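## Task

Rotate the purple-handled stopcock on the side arm of the clamped Schlenk flask to its closed setting, with the handle lying crosswise to the side arm. The flask must stay clamped exactly as found, the stopper must remain seated in the neck, the stand must not move, and no glass may break.

## Robot and tools

ROBOT. Two arms, left_arm and right_arm, each mounted on its own carriage of a single floor track: left_rail (always the +y one) carries left_arm, right_rail carries right_arm. An arm's base sits at x = 0, y = its carriage's position_m, z = 0.04 m, facing +x. left_arm's fingers are rigid; right_arm's fingers can fold, so grip with the outer quarter of the pads near the fingertips, and avoid pressing fingertips straight into a surface.

FRAMES. Results use one scene frame fixed to the table: table top z = 0, +z up, +x the direction the arms face, +y to their left, track along y at x = 0. The table starts at x = 0.17 m. Each gripper has its own axes: fingers point along its +z, and they open and close along its y. end_effector_position is the midpoint between the pads when shut; fingertips lie about 33 mm further out (9 mm when fully open).

execute_actions(actions, cameras). actions is a list run in order; each action may hold rows, steps, until, left_rail, right_rail. rows: up to 15 rows, each one control step (1/30 s). Every row is a single list of 18 numbers in [-1, 1] covering both arms: left dx, dy, dz, rx, ry, rz, gripper position, force_limit, speed, then the same nine for the right arm. dx..rz are offsets, not poses: measured from that arm's Hand target at the action's start, in the Hand target's own axes; every row of one action counts from that same start, but the next action starts from the new Hand target, so repeating an offset moves further. Scale: 1.0 = 0.6 m or 180 degrees; rx, ry, rz form one rotation vector. steps: 1 to 450, default 15, at least one per row; after the last row the arm keeps heading for that row's target. The controller clips each step to 150 mm and 16 degrees from the measured pose. For smooth motion ramp offsets by about 0.01 per row (6 mm per step). Sending six zeros re-requests the current Hand target.

GRIPPER numbers: position +1 = fully open (140 mm), about -0.8 = pads touching, -1 = close until blocked. force_limit -1..+1 sets squeeze (about 14 N at -1, 40 N at 0, 58 N at +1 for a slow close); speed -1..+1 sets finger speed (about 30, 140, 250 mm/s); faster closes squeeze harder. A 0 is a real command, so resend the previous three numbers to leave a gripper unchanged. object_status: 0 moving, 1 blocked while opening, 2 blocked while closing (a grip), 3 reached target or pads met. position_measured is in counts: 3 open, 75 about 100 mm, 139 about 60 mm, 200 about 20 mm, 230 closed.

RAILS, inside an action: left_rail / right_rail with position_m (left -0.8 to 1.5 m, right -1.5 to 0.8 m, an absolute place on the track), speed_m_s (0.01 to 1), acceleration_factor (0.1 to 1), or {"stop": true}. Keep the carriages at least 0.78 m apart. After sending position_m, wait with an action such as {"steps": n, "until": {"left_rail": {"position_status": ["!=", "moving"]}}}; arm offsets ride along with a moving carriage. until conditions read only rail fields; numeric values need a comparison ("=", "!=", "<", "<=", ">", ">="); {"all": {"status": "ended"}} and {"any": {"status": "ended"}} are also allowed. Status words: moving, done, stopped, contact_stop, time_out, stopped_with_arm, stopped_for_other_arm, stopped_for_other_carriage; position_answer taken or not_taken.

cameras: list of names among cam_high, cam_bench_left, cam_bench_mid, cam_bench_right, cam_left_wrist, cam_right_wrist; omitted or ["all"] gives all, [] none. An empty actions list just reports state.

move(target, speed, blend, stop_force, zero, blocking, cameras). Plans straight paths. target is one 18-number row, or up to 15 rows, laid out as above; every row is an offset from the same Hand targets, not from the previous row. speed 0.002 to 0.5 m/s (default 0.25; turning up to twice that in rad/s); blend in m to round corners; stop_force 3 to 40 N ends an arm's path when its wrist sensor feels that much push (unreliable while the gripper rotates; omit it when backing off a contact); zero chooses whether to re-zero first; blocking=false returns early, after which call wait or stop before new rows or moves. Paths are capped at 10 s. The result adds a move: line (done, off_target, moving, held, fault) with limits such as paced or held.

wait(seconds 0 to 10); stop() brakes a running move; zoom_image(camera, region [x0, y0, x1, y1] in pixels, at most 504 by 504); zero_wrist_force(arm); finished_scene(scene 1 or 2) ends the scene for good.

RESULTS. end_effector_position (m) and end_effector_quat_wxyz in the scene frame; Joint positions per arm: rail (m), shoulder pan, shoulder lift, elbow, wrist 1, wrist 2, wrist 3 (rad); joint torques in the same order; Wrist force and Wrist torque in the gripper's own axes plus a peak line; Hand target (base for the next offsets); Tool commands; rail position_m and statuses; MOTOR HOT above 70 °C.

AVOID. Forces near 150 N or joint torques at limits (141 N m for the large joints, 26.3 N m for wrist joints) stop an arm for 10 s; motors at 85 °C lock an arm. Do not hit the arms together, slam, or push hard. Twisting a stiff tap hard with the gripper is penalised; turn gently. Never break the glass, shift the stand, pull the flask from its clamp, knock the stopper out, or let anything leave the table.

Each tool is called after "Call:" as name([rows], argument=value, ...), one row to a line, values as JSON.

## Session

Call:
execute_actions(actions=[])

Scene clock: 0.00 s.
left_arm: end_effector_position=(+0.3456, +0.8387, +0.5800) position_measured=3 object_status=3 end_effector_quat_wxyz=(+0.000, +1.000, +0.000, +0.000) | right_arm: end_effector_position=(+0.3456, -1.1254, +0.5800) position_measured=3 object_status=3 end_effector_quat_wxyz=(+0.000, +1.000, +0.000, +0.000)
Joint positions: left_arm=[0.811 -0.316 -1.725 0.971 -0.816 -1.571 2.826] | right_arm=[-1.153 -0.316 -1.725 0.971 -0.816 -1.571 2.826]
Joint velocities: within noise
Joint torques (N m): no reading
Wrist force (N): no reading
Wrist torque (N m): no reading
Wrist force, peak (N): no reading
Hand target: left_arm +0.3456, +0.8387, +0.5800; +0.000, +1.000, +0.000, +0.000 | right_arm +0.3456, -1.1254, +0.5800; +0.000, +1.000, +0.000, +0.000
Tool commands: left_gripper/position=+1.0 left_gripper/force_limit=+1.0 left_gripper/speed=+1.0 right_gripper/position=+1.0 right_gripper/force_limit=+1.0 right_gripper/speed=+1.0
left_rail: position_m=0.811 position_status=done
right_rail: position_m=-1.153 position_status=done

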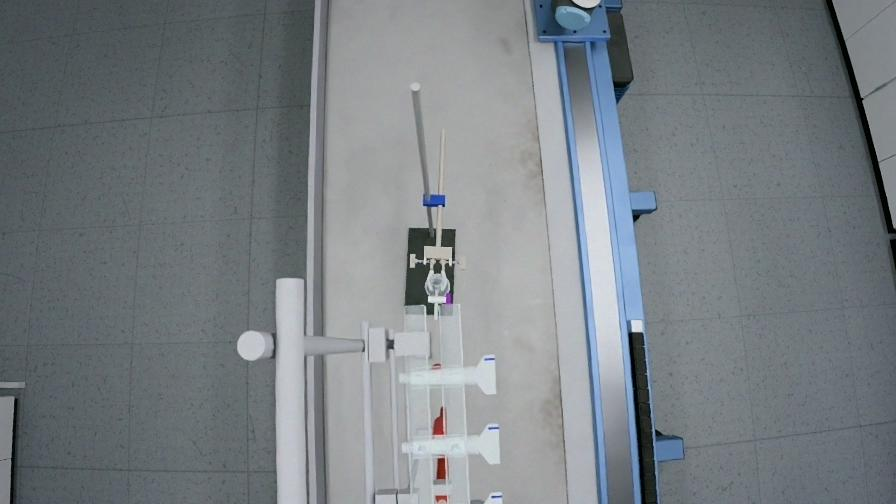

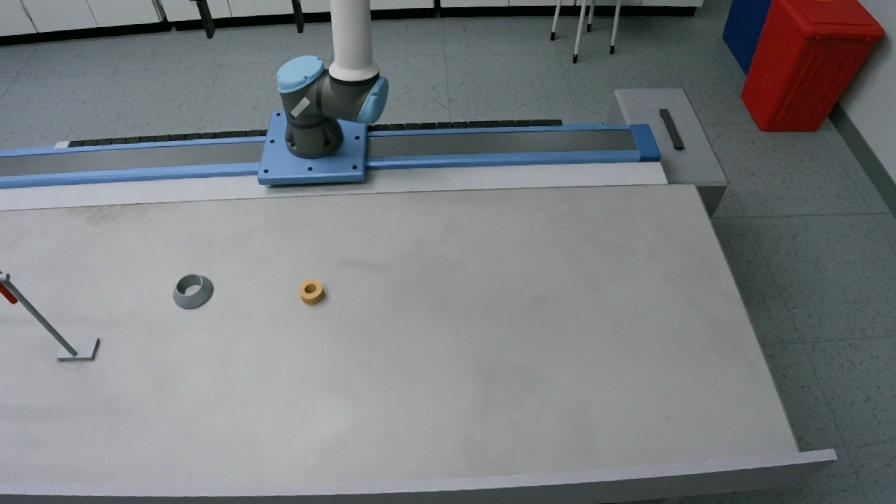

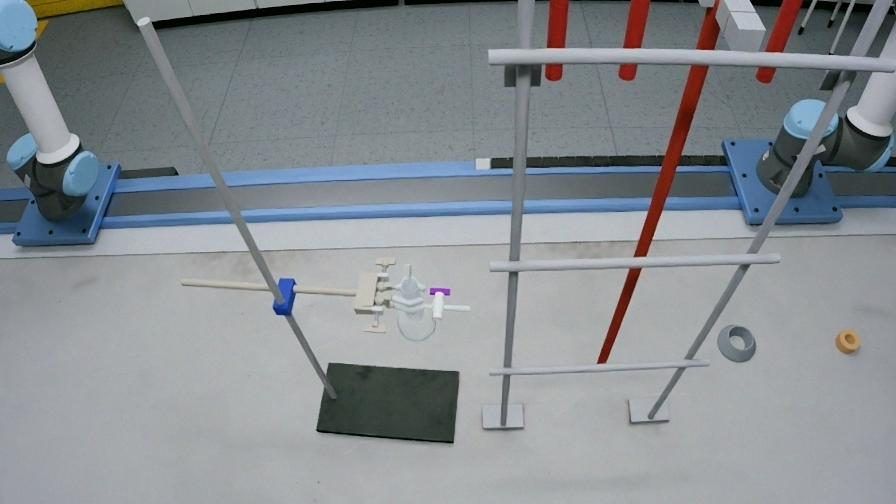

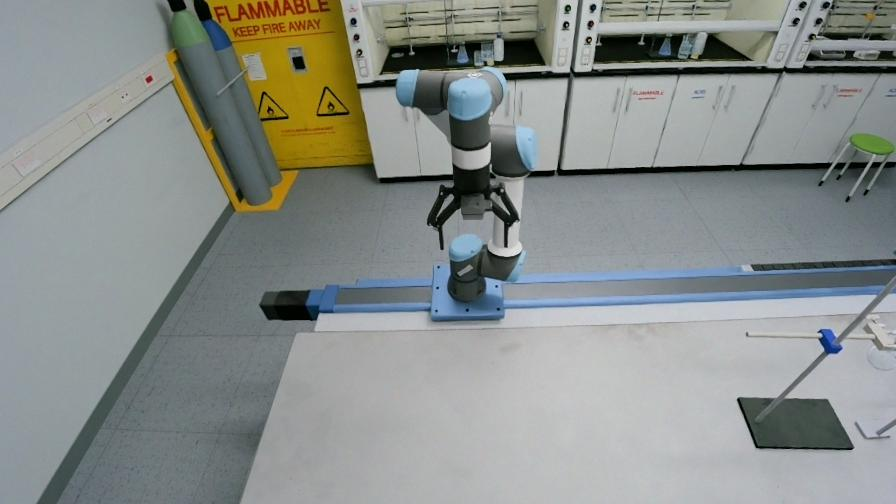

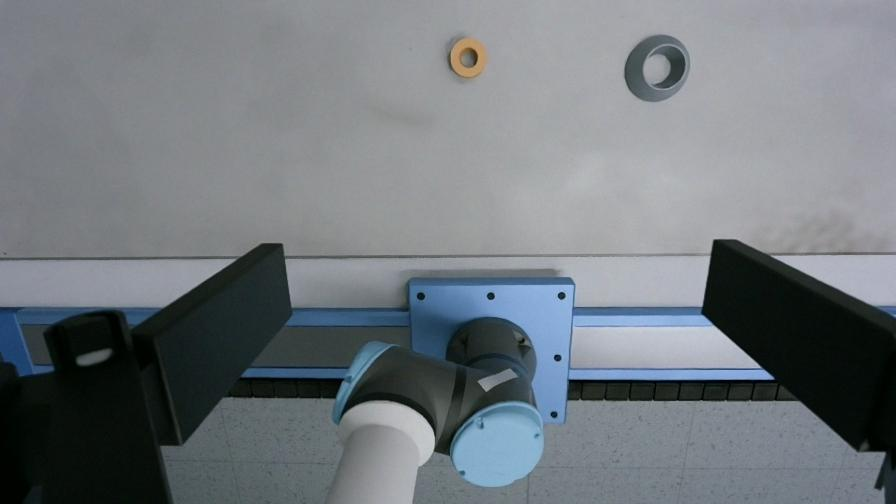

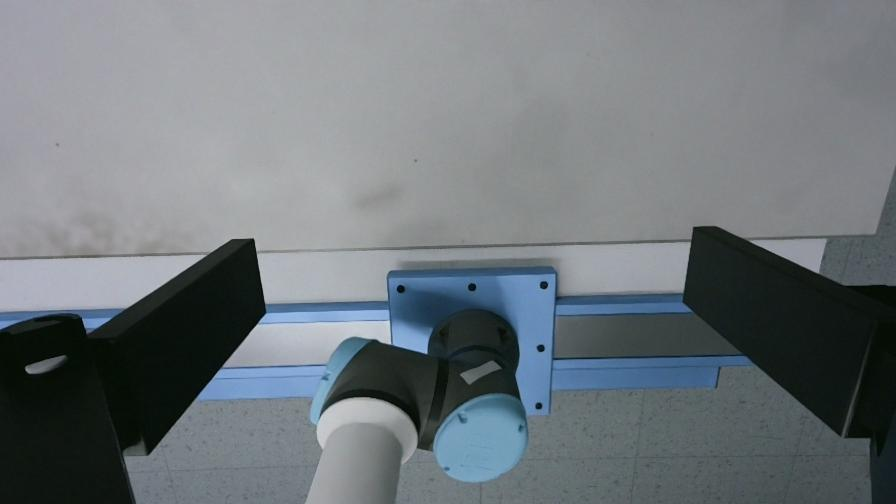

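Call:
zoom_image(camera="cam_bench_mid", region=[330, 230, 510, 360])

Call:
zoom_image(camera="cam_high", region=[390, 220, 500, 330])

Call:
zoom_image(camera="cam_bench_mid", region=[120, 0, 620, 480])

Scaled by 2.800.

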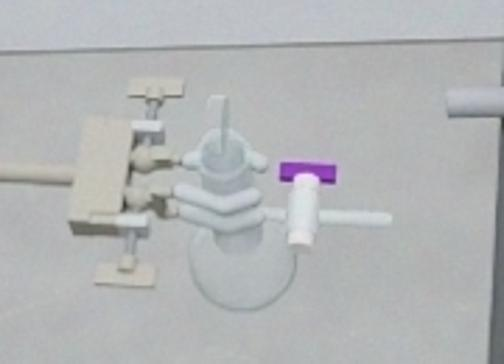

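Scaled by 4.582.

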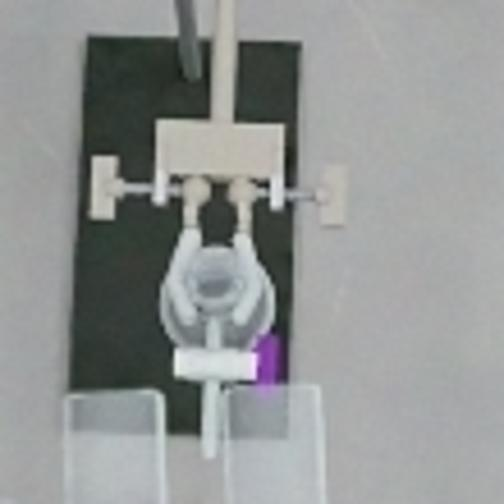

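Scaled by 1.008.

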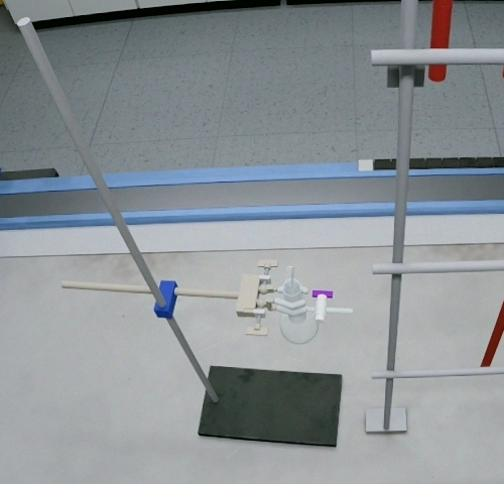

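Call:
move(target=[0, 0, 0, 0, 0, 0, 1.0, 1.0, 1.0, 0.024, -0.5757, 0.2667, -0.3849, 0.3849, -0.3849, -0.3, -1.0, -1.0], speed=0.3, cameras=["cam_bench_right", "cam_right_wrist", "cam_high"])

Call:
zoom_image(camera="cam_bench_right", region=[392, 40, 896, 504])

Scene clock: 22.10 s.
left_arm: end_effector_position=(+0.3456, +0.8387, +0.5800) position_measured=3 object_status=3 end_effector_quat_wxyz=(+0.000, +1.000, +0.000, +0.000) | right_arm: end_effector_position=(+0.3600, -0.7800, +0.4200) position_measured=167 object_status=3 end_effector_quat_wxyz=(+0.500, +0.500, +0.500, +0.500)
Joint positions: left_arm=[0.811 -0.316 -1.725 0.971 -0.816 -1.571 2.826] | right_arm=[-1.153 1.078 -1.346 2.203 -3.998 -2.649 1.571]
Joint torques (N m): left_arm=[-0.45 -13.34 -16.42 -4.29 0.09 0.14] | right_arm=[-9.96 -17.76 -23.4 -2.57 1.68 -1.84]
Wrist force (N): left_arm=[-0.1 0.0 0.5] | right_arm=[0.7 0.4 1.0]
Wrist torque (N m): left_arm=[0.01 0.02 0.00] | right_arm=[0.24 -0.11 0.07]
Wrist force, peak (N): left_arm=[-0.3 0.4 0.5] | right_arm=[1.8 0.2 0.5]
Hand target: left_arm +0.3456, +0.8387, +0.5800; +0.000, +1.000, +0.000, +0.000 | right_arm +0.3600, -0.7800, +0.4200; +0.500, +0.500, +0.500, +0.500
Off the commanded pose: left_arm 0.000 m, 0 deg | right_arm 0.000 m, 0 deg.
left_rail: position_m=0.811 position_status=done
right_rail: position_m=-1.153 position_status=done
move: done
camera_calibration:
cam_right_wrist: T_world_to_cam=[[-0.00927241, -0.0312859, 0.999467, -0.428926], [-0.313344, -0.94908, -0.0326156, -0.60152], [0.949595, -0.313479, -0.00100297, -0.441193], [0, 0, 0, 1]]
Images, in order: cam_high, cam_bench_right, cam_right_wrist.

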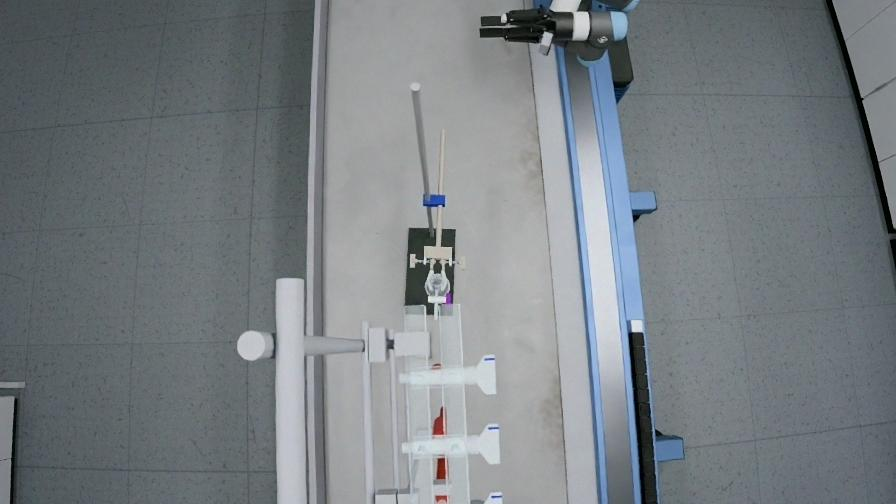

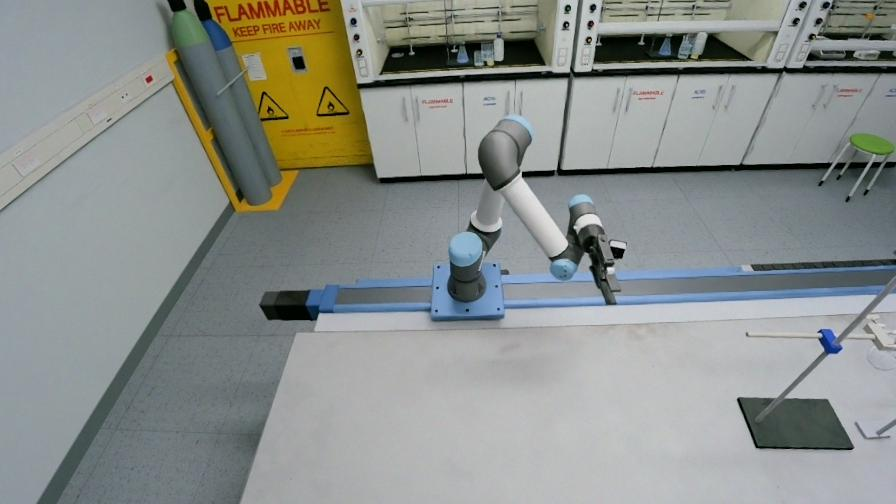

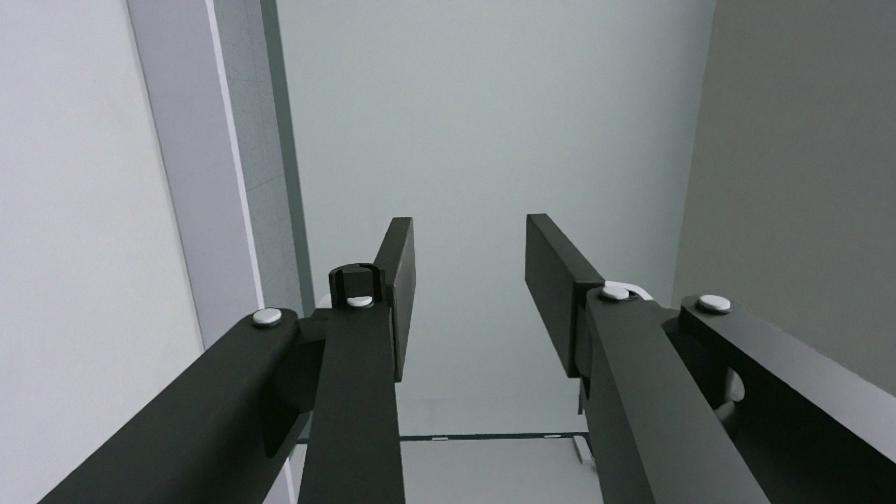

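Scaled by 1.000.

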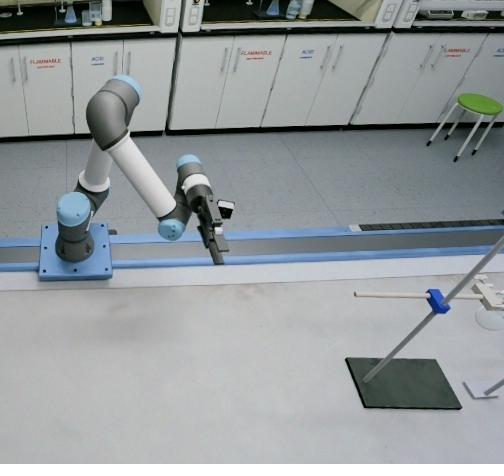

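Call:
execute_actions([
  {"right_rail": {"position_m": -0.45, "speed_m_s": 0.4, "acceleration_factor": 0.35}, "steps": 240, "until": {"right_rail": {"position_status": ["!=", "moving"]}}},
], cameras=["cam_high", "cam_bench_mid", "cam_right_wrist"])

Call:
zoom_image(camera="cam_right_wrist", region=[250, 0, 754, 504])

Call:
zoom_image(camera="cam_bench_mid", region=[240, 200, 540, 370])

Scene clock: 25.33 s.
left_arm: end_effector_position=(+0.3456, +0.8387, +0.5800) position_measured=3 object_status=3 end_effector_quat_wxyz=(+0.000, +1.000, +0.000, +0.000) | right_arm: end_effector_position=(+0.3600, -0.0774, +0.4200) position_measured=167 object_status=3 end_effector_quat_wxyz=(+0.500, +0.500, +0.500, +0.500)
Joint positions: left_arm=[0.811 -0.316 -1.725 0.971 -0.816 -1.571 2.826] | right_arm=[-0.45 1.078 -1.346 2.203 -3.999 -2.649 1.571]
Joint torques (N m): left_arm=[-0.21 -13.47 -15.18 -4.51 0.1 0.13] | right_arm=[-7.22 -31.23 -15.37 -1.41 0.31 -1.88]
Wrist force (N): left_arm=[-0.3 0.2 0.5] | right_arm=[0.1 0.1 1.0]
Wrist torque (N m): left_arm=[0.04 0.06 0.00] | right_arm=[0.16 0.02 0.07]
Wrist force, peak (N): left_arm=[-0.1 0.1 0.6] | right_arm=[1.4 0.5 1.5]
Hand target: left_arm +0.3456, +0.8387, +0.5800; +0.000, +1.000, +0.000, +0.000 | right_arm +0.3600, -0.0774, +0.4200; +0.500, +0.500, +0.500, +0.500
Tool commands: left_gripper/position=+1.0 left_gripper/force_limit=+1.0 left_gripper/speed=+1.0 right_gripper/position=-0.3 right_gripper/force_limit=-1.0 right_gripper/speed=-1.0
Off the commanded pose: left_arm 0.000 m, 0 deg | right_arm 0.000 m, 0 deg.
left_rail: position_m=0.811 position_status=done
right_rail: position_m=-0.450 speed_m_s=0.40 position_status=done
camera_calibration:
cam_right_wrist: T_world_to_cam=[[-0.00942351, -0.0312621, 0.999467, -0.406878], [-0.313301, -0.949093, -0.0326404, 0.0653045], [0.949607, -0.313442, -0.000850679, -0.221015], [0, 0, 0, 1]]
Images, in order: cam_high, cam_bench_mid, cam_right_wrist.

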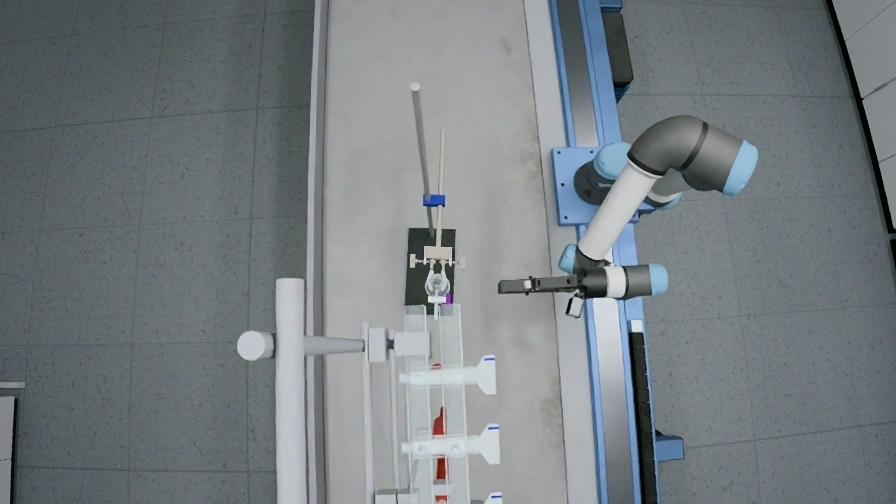

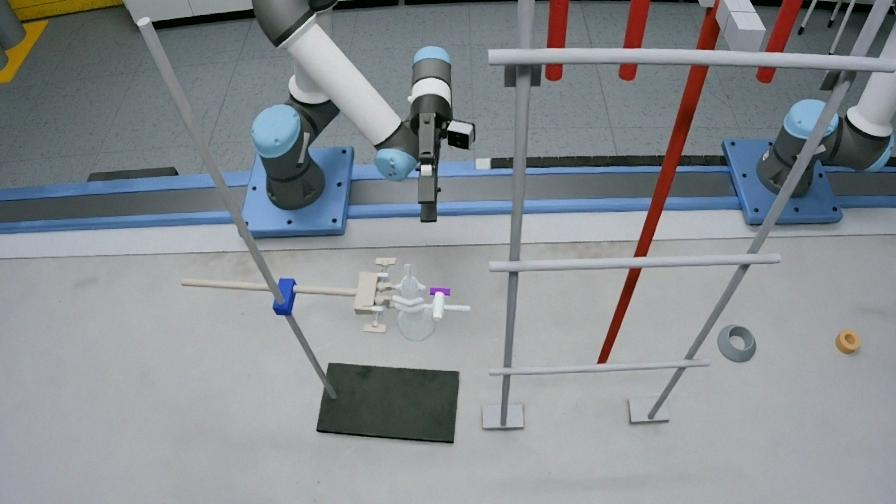

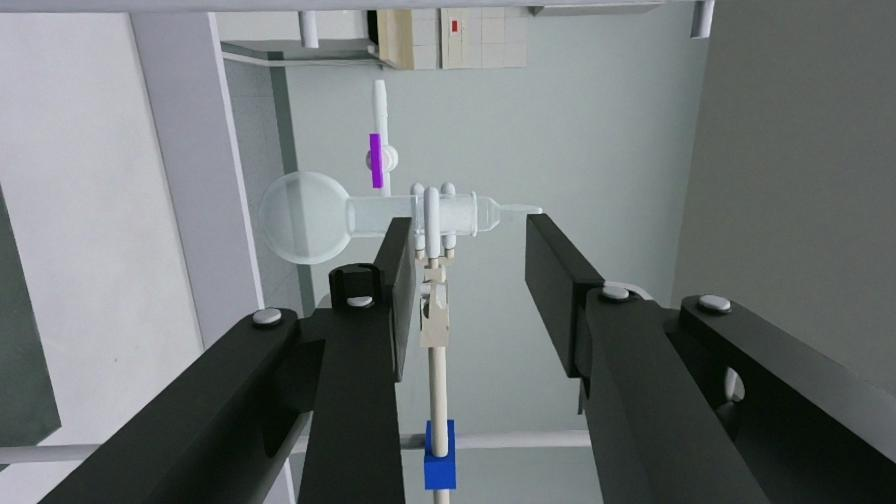

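Scaled by 1.000.

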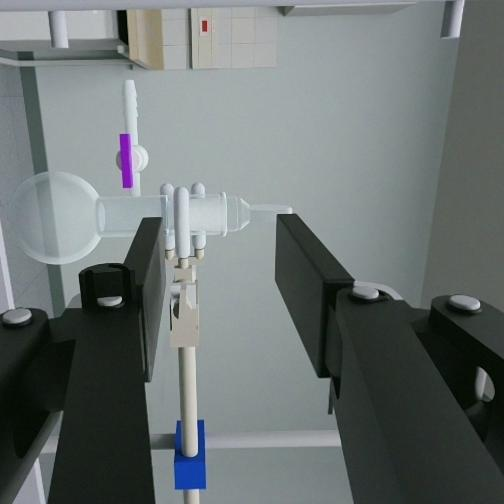

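Scaled by 1.680.

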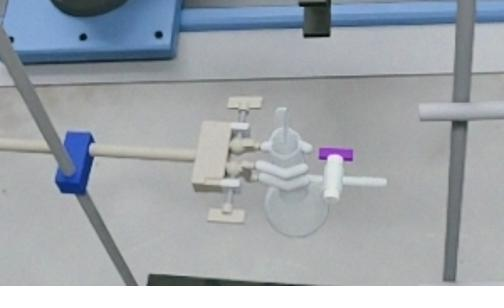

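Call:
move(target=[0, 0, 0, 0, 0, 0, 1.0, 1.0, 1.0, 0.0417, -0.0808, 0.0833, 0, 0, 0, -0.3, -1.0, -1.0], speed=0.12, cameras=["cam_high", "cam_right_wrist"])

Call:
zoom_image(camera="cam_right_wrist", region=[320, 60, 600, 300])

Call:
zoom_image(camera="cam_high", region=[400, 230, 520, 330])

Scene clock: 32.30 s.
left_arm: end_effector_position=(+0.3456, +0.8387, +0.5800) position_measured=3 object_status=3 end_effector_quat_wxyz=(+0.000, +1.000, +0.000, +0.000) | right_arm: end_effector_position=(+0.4099, -0.0524, +0.3716) position_measured=167 object_status=3 end_effector_quat_wxyz=(+0.500, +0.500, +0.500, +0.500)
Joint positions: left_arm=[0.811 -0.316 -1.725 0.971 -0.816 -1.571 2.826] | right_arm=[-0.45 0.996 -1.174 2.139 -4.107 -2.567 1.571]
Joint torques (N m): left_arm=[0.13 -13.73 -13.23 -4.63 0.11 0.19] | right_arm=[-9.48 -24.41 -22.14 -2.53 1.71 -1.95]
Wrist force (N): left_arm=[0.1 0.2 0.2] | right_arm=[0.5 -0.2 1.0]
Wrist torque (N m): left_arm=[0.04 -0.01 0.01] | right_arm=[0.11 -0.09 0.08]
Wrist force, peak (N): left_arm=[-0.2 0.4 0.5] | right_arm=[0.6 -0.2 1.9]
Hand target: left_arm +0.3456, +0.8387, +0.5800; +0.000, +1.000, +0.000, +0.000 | right_arm +0.4100, -0.0523, +0.3715; +0.500, +0.500, +0.500, +0.500
Off the commanded pose: left_arm 0.000 m, 0 deg | right_arm 0.000 m, 0 deg.
left_rail: position_m=0.811 position_status=done
right_rail: position_m=-0.450 speed_m_s=0.40 position_status=done
move: done
camera_calibration:
cam_right_wrist: T_world_to_cam=[[-0.00939327, -0.0312835, 0.999466, -0.357254], [-0.313302, -0.949092, -0.0326513, 0.103098], [0.949607, -0.313442, -0.00088612, -0.260594], [0, 0, 0, 1]]
Images, in order: cam_high, cam_right_wrist.

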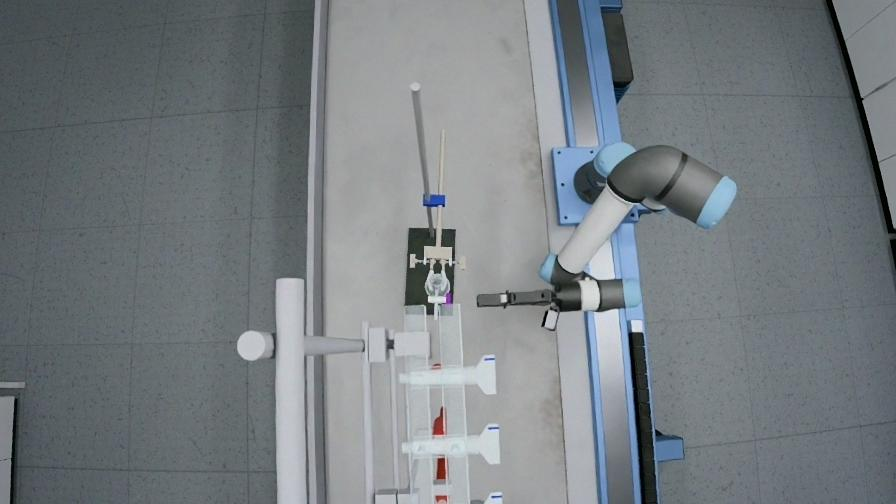

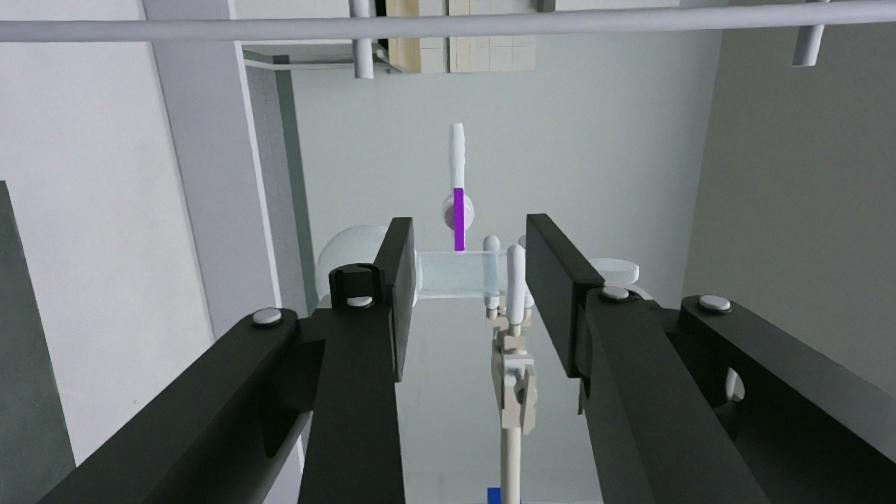

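Scaled by 1.800.

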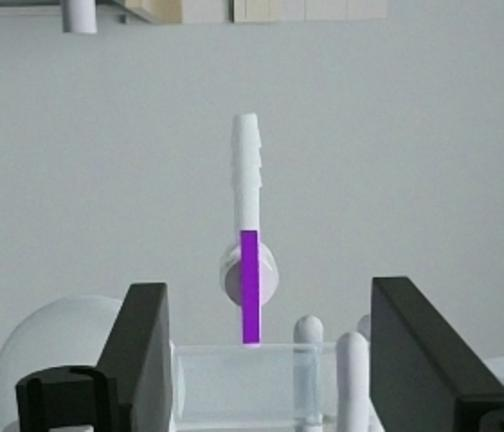

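Scaled by 4.200.

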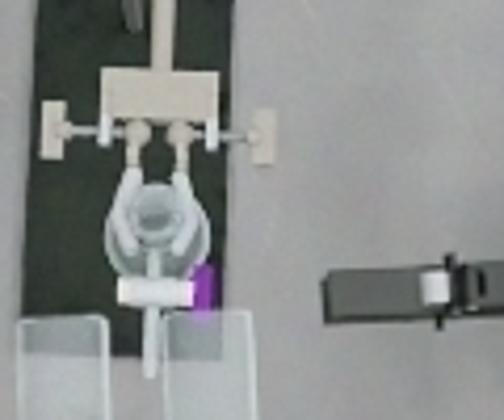

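Call:
move(target=[0, 0, 0, 0, 0, 0, 1.0, 1.0, 1.0, -0.0083, -0.0025, 0.075, 0, 0, 0, -0.5, -1.0, -1.0], speed=0.08, cameras=["cam_high", "cam_bench_mid", "cam_right_wrist"])

Call:
zoom_image(camera="cam_right_wrist", region=[360, 140, 580, 320])

Call:
zoom_image(camera="cam_bench_mid", region=[370, 220, 500, 340])

Call:
zoom_image(camera="cam_high", region=[410, 250, 510, 330])

Scene clock: 37.67 s.
left_arm: end_effector_position=(+0.3456, +0.8387, +0.5800) position_measured=3 object_status=3 end_effector_quat_wxyz=(+0.000, +1.000, +0.000, +0.000) | right_arm: end_effector_position=(+0.4549, -0.0573, +0.3700) position_measured=192 object_status=3 end_effector_quat_wxyz=(+0.500, +0.500, +0.500, +0.500)
Joint positions: left_arm=[0.811 -0.316 -1.725 0.971 -0.816 -1.571 2.826] | right_arm=[-0.45 0.895 -1.156 2.115 -4.101 -2.466 1.571]
Joint torques (N m): left_arm=[0.23 -13.27 -12.38 -4.59 0.11 0.17] | right_arm=[-9.34 -24.76 -22.73 -0.29 1.68 -1.59]
Wrist force (N): left_arm=[0.1 0.2 0.5] | right_arm=[0.4 0.7 0.9]
Wrist torque (N m): left_arm=[0.04 -0.03 0.00] | right_arm=[0.29 -0.05 0.09]
Wrist force, peak (N): left_arm=[0.0 0.2 0.7] | right_arm=[1.0 0.8 1.7]
Hand target: left_arm +0.3456, +0.8387, +0.5800; +0.000, +1.000, +0.000, +0.000 | right_arm +0.4550, -0.0573, +0.3700; +0.500, +0.500, +0.500, +0.500
Off the commanded pose: left_arm 0.000 m, 0 deg | right_arm 0.000 m, 0 deg.
left_rail: position_m=0.811 position_status=done
right_rail: position_m=-0.450 speed_m_s=0.40 position_status=done
move: done
camera_calibration:
cam_right_wrist: T_world_to_cam=[[-0.00942719, -0.0312773, 0.999466, -0.355412], [-0.313309, -0.94909, -0.032656, 0.11246], [0.949604, -0.313449, -0.000852205, -0.304863], [0, 0, 0, 1]]
Images, in order: cam_high, cam_bench_mid, cam_right_wrist.

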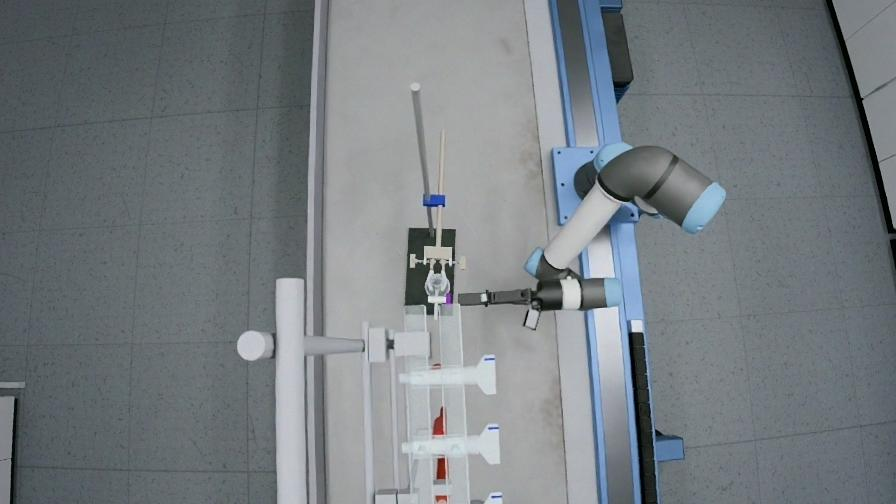

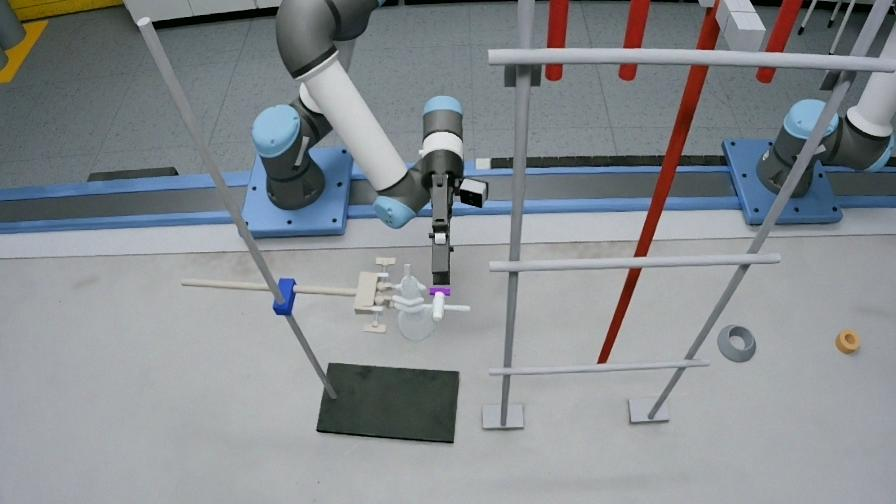

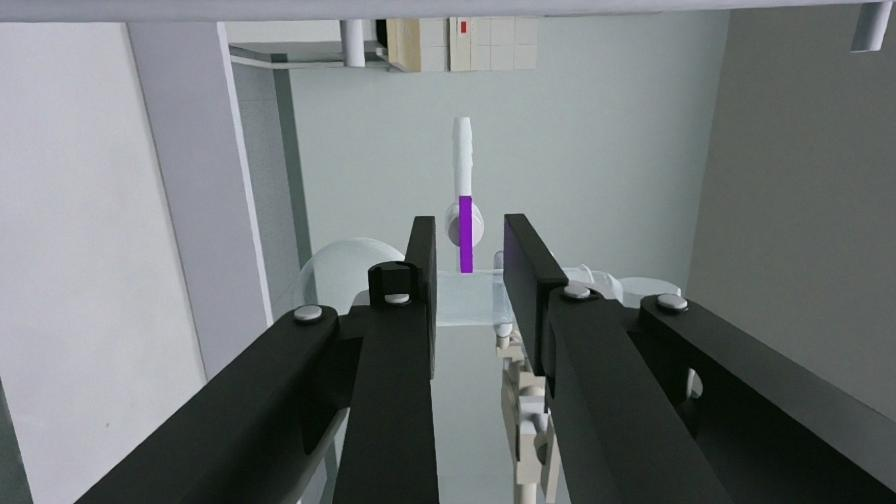

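Scaled by 2.291.

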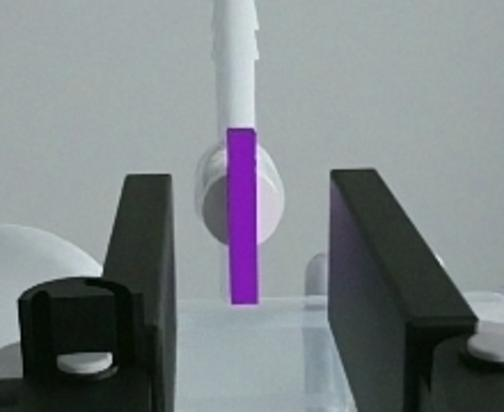

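Scaled by 3.877.

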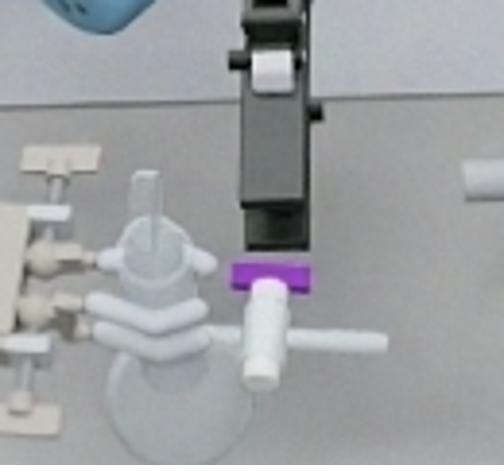

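Scaled by 5.040.

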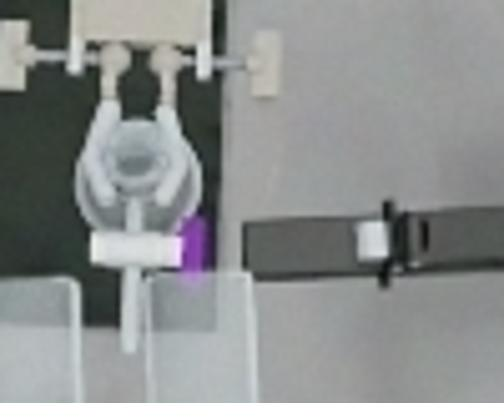

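Call:
move(target=[0, 0, 0, 0, 0, 0, 1.0, 1.0, 1.0, 0.0, -0.0005, 0.03, 0, 0, 0, -0.5, -1.0, -1.0], speed=0.05, cameras=["cam_high", "cam_bench_mid", "cam_right_wrist"])

Call:
zoom_image(camera="cam_right_wrist", region=[390, 150, 550, 310])

Call:
zoom_image(camera="cam_bench_mid", region=[400, 250, 480, 330])

Call:
zoom_image(camera="cam_high", region=[420, 260, 490, 330])

Scene clock: 42.93 s.
left_arm: end_effector_position=(+0.3456, +0.8387, +0.5800) position_measured=3 object_status=3 end_effector_quat_wxyz=(+0.000, +1.000, +0.000, +0.000) | right_arm: end_effector_position=(+0.4729, -0.0573, +0.3697) position_measured=192 object_status=3 end_effector_quat_wxyz=(+0.500, +0.500, +0.500, +0.500)
Joint positions: left_arm=[0.811 -0.316 -1.725 0.971 -0.816 -1.571 2.826] | right_arm=[-0.45 0.861 -1.145 2.096 -4.094 -2.432 1.571]
Joint torques (N m): left_arm=[0.31 -14.28 -11.92 -4.55 0.2 0.08] | right_arm=[-8.89 -25.81 -22.32 -0.28 1.66 -1.97]
Wrist force (N): left_arm=[0.0 0.0 0.5] | right_arm=[0.6 0.5 1.0]
Wrist torque (N m): left_arm=[-0.01 0.01 0.00] | right_arm=[0.26 -0.08 0.09]
Wrist force, peak (N): left_arm=[0.1 0.4 0.6] | right_arm=[0.8 0.7 1.5]
Hand target: left_arm +0.3456, +0.8387, +0.5800; +0.000, +1.000, +0.000, +0.000 | right_arm +0.4730, -0.0573, +0.3697; +0.500, +0.500, +0.500, +0.500
Off the commanded pose: left_arm 0.000 m, 0 deg | right_arm 0.000 m, 0 deg.
left_rail: position_m=0.811 position_status=done
right_rail: position_m=-0.450 speed_m_s=0.40 position_status=done
move: done
camera_calibration:
cam_right_wrist: T_world_to_cam=[[-0.00942797, -0.031269, 0.999467, -0.354941], [-0.313307, -0.94909, -0.0326483, 0.11807], [0.949605, -0.313448, -0.0008488, -0.321938], [0, 0, 0, 1]]
Images, in order: cam_high, cam_bench_mid, cam_right_wrist.

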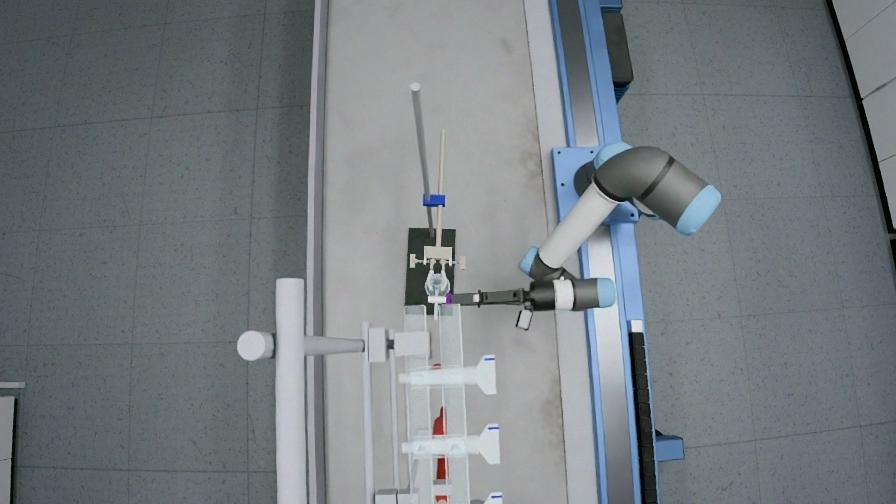

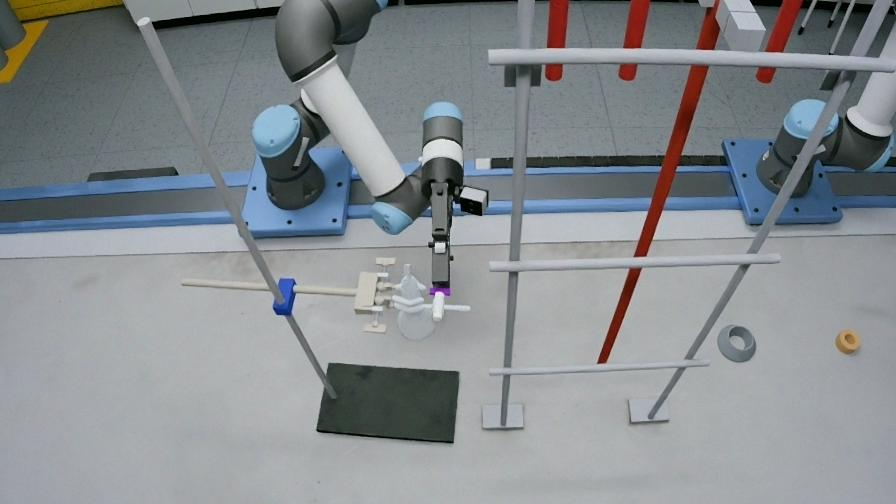

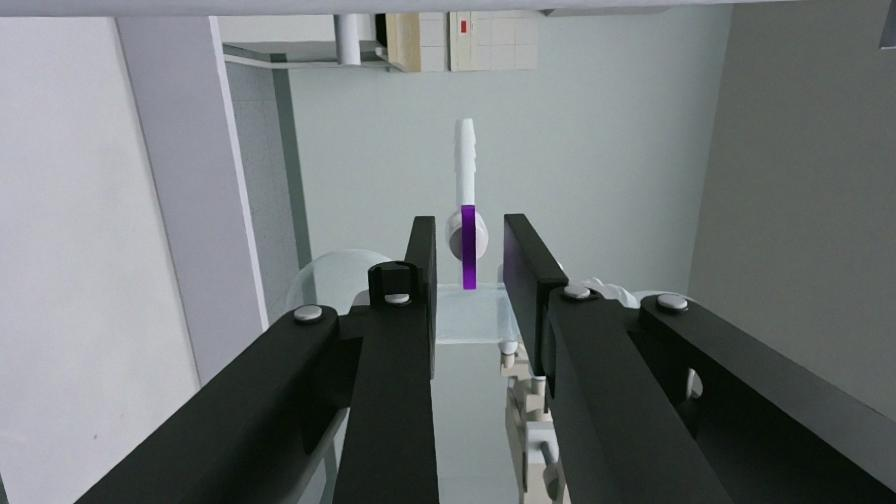

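Scaled by 3.150.

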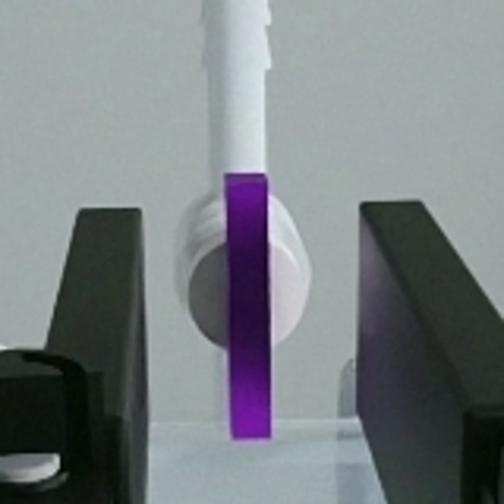

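Scaled by 6.300.

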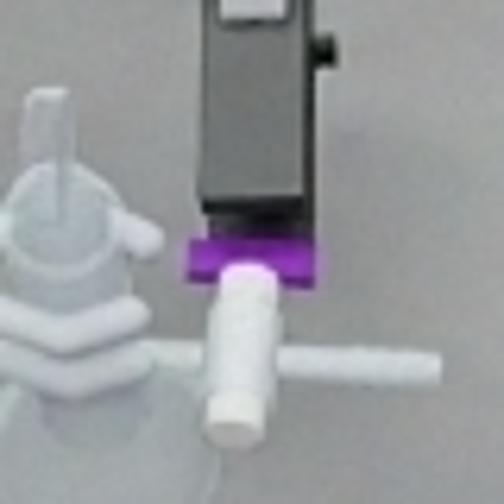

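Scaled by 7.200.

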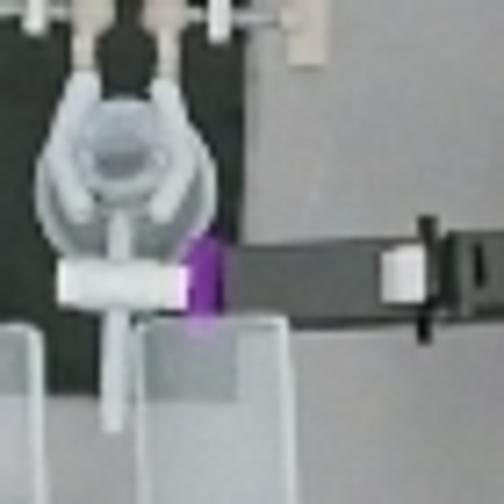

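Call:
move(target=[0, 0, 0, 0, 0, 0, 1.0, 1.0, 1.0, 0.0, 0.0, 0.0133, 0, 0, 0, -0.5, -1.0, -1.0], speed=0.03, cameras=["cam_high", "cam_bench_mid", "cam_right_wrist"])

Call:
zoom_image(camera="cam_right_wrist", region=[390, 150, 550, 310])

Call:
zoom_image(camera="cam_bench_mid", region=[415, 265, 465, 315])

Call:
zoom_image(camera="cam_high", region=[425, 275, 475, 325])

Scene clock: 47.40 s.
left_arm: end_effector_position=(+0.3456, +0.8387, +0.5800) position_measured=3 object_status=3 end_effector_quat_wxyz=(+0.000, +1.000, +0.000, +0.000) | right_arm: end_effector_position=(+0.4808, -0.0573, +0.3697) position_measured=192 object_status=3 end_effector_quat_wxyz=(+0.500, +0.500, +0.500, +0.500)
Joint positions: left_arm=[0.811 -0.316 -1.725 0.971 -0.816 -1.571 2.826] | right_arm=[-0.45 0.846 -1.139 2.087 -4.09 -2.417 1.571]
Joint torques (N m): left_arm=[0.85 -13.96 -12.18 -4.53 0.27 0.21] | right_arm=[-8.43 -26.25 -22.47 -0.45 1.98 -1.8]
Wrist force (N): left_arm=[0.0 0.1 0.3] | right_arm=[0.6 0.5 0.9]
Wrist torque (N m): left_arm=[0.02 0.01 0.00] | right_arm=[0.26 -0.09 0.10]
Wrist force, peak (N): left_arm=[-0.2 0.2 0.6] | right_arm=[1.0 0.6 1.2]
Hand target: left_arm +0.3456, +0.8387, +0.5800; +0.000, +1.000, +0.000, +0.000 | right_arm +0.4810, -0.0573, +0.3697; +0.500, +0.500, +0.500, +0.500
Off the commanded pose: left_arm 0.000 m, 0 deg | right_arm 0.000 m, 0 deg.
left_rail: position_m=0.811 position_status=done
right_rail: position_m=-0.450 speed_m_s=0.40 position_status=done
move: done
camera_calibration:
cam_right_wrist: T_world_to_cam=[[-0.00942809, -0.0312689, 0.999467, -0.354863], [-0.31331, -0.94909, -0.0326483, 0.120565], [0.949604, -0.31345, -0.000848742, -0.329494], [0, 0, 0, 1]]
Images, in order: cam_high, cam_bench_mid, cam_right_wrist.

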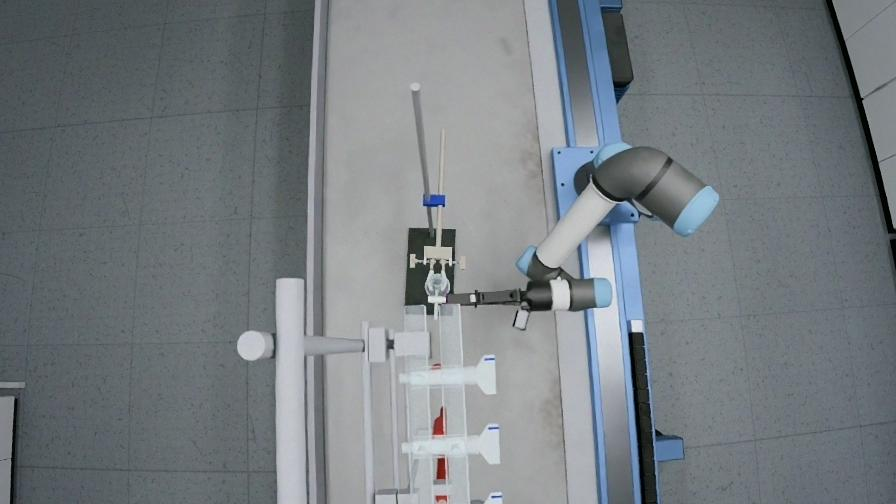

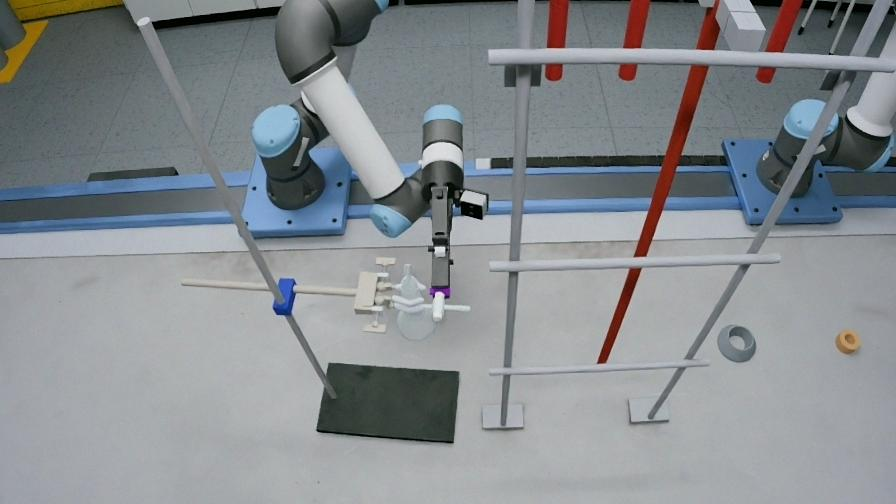

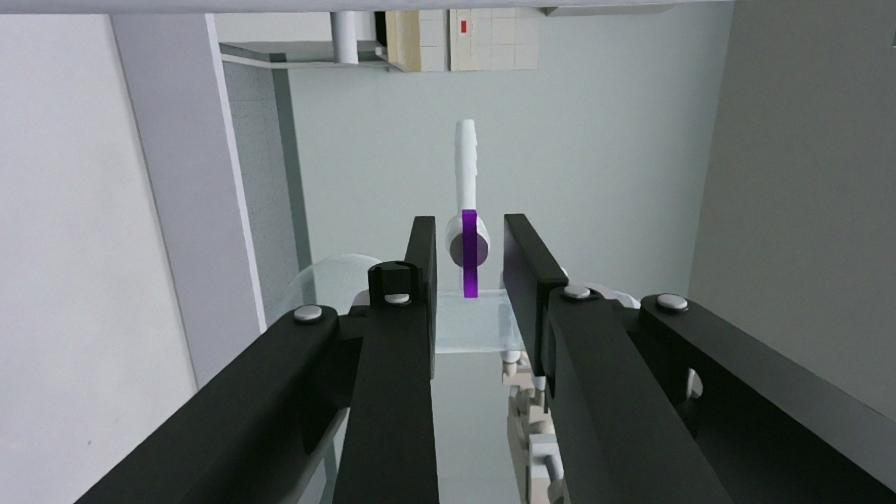

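Scaled by 3.150.

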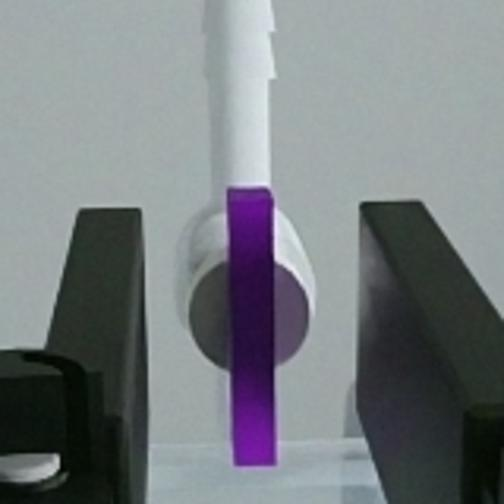

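Scaled by 10.080.

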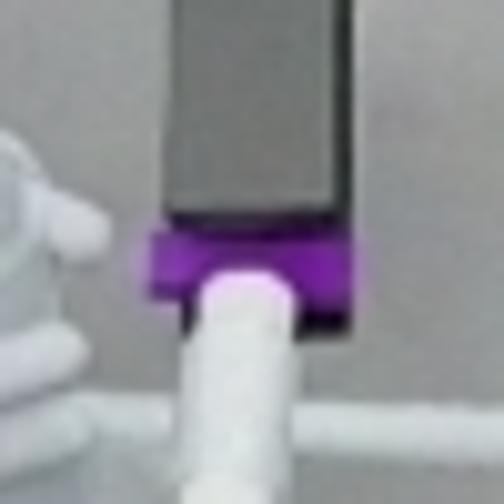

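Scaled by 10.080.

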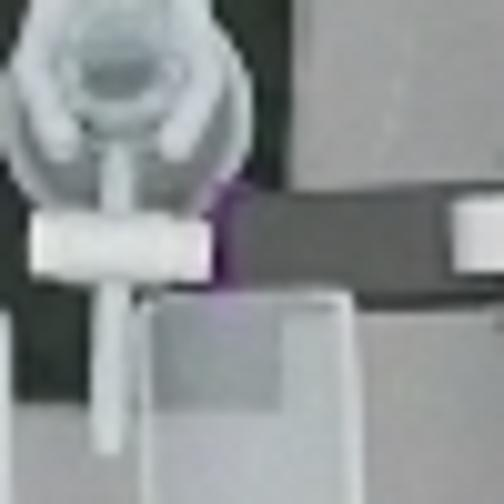

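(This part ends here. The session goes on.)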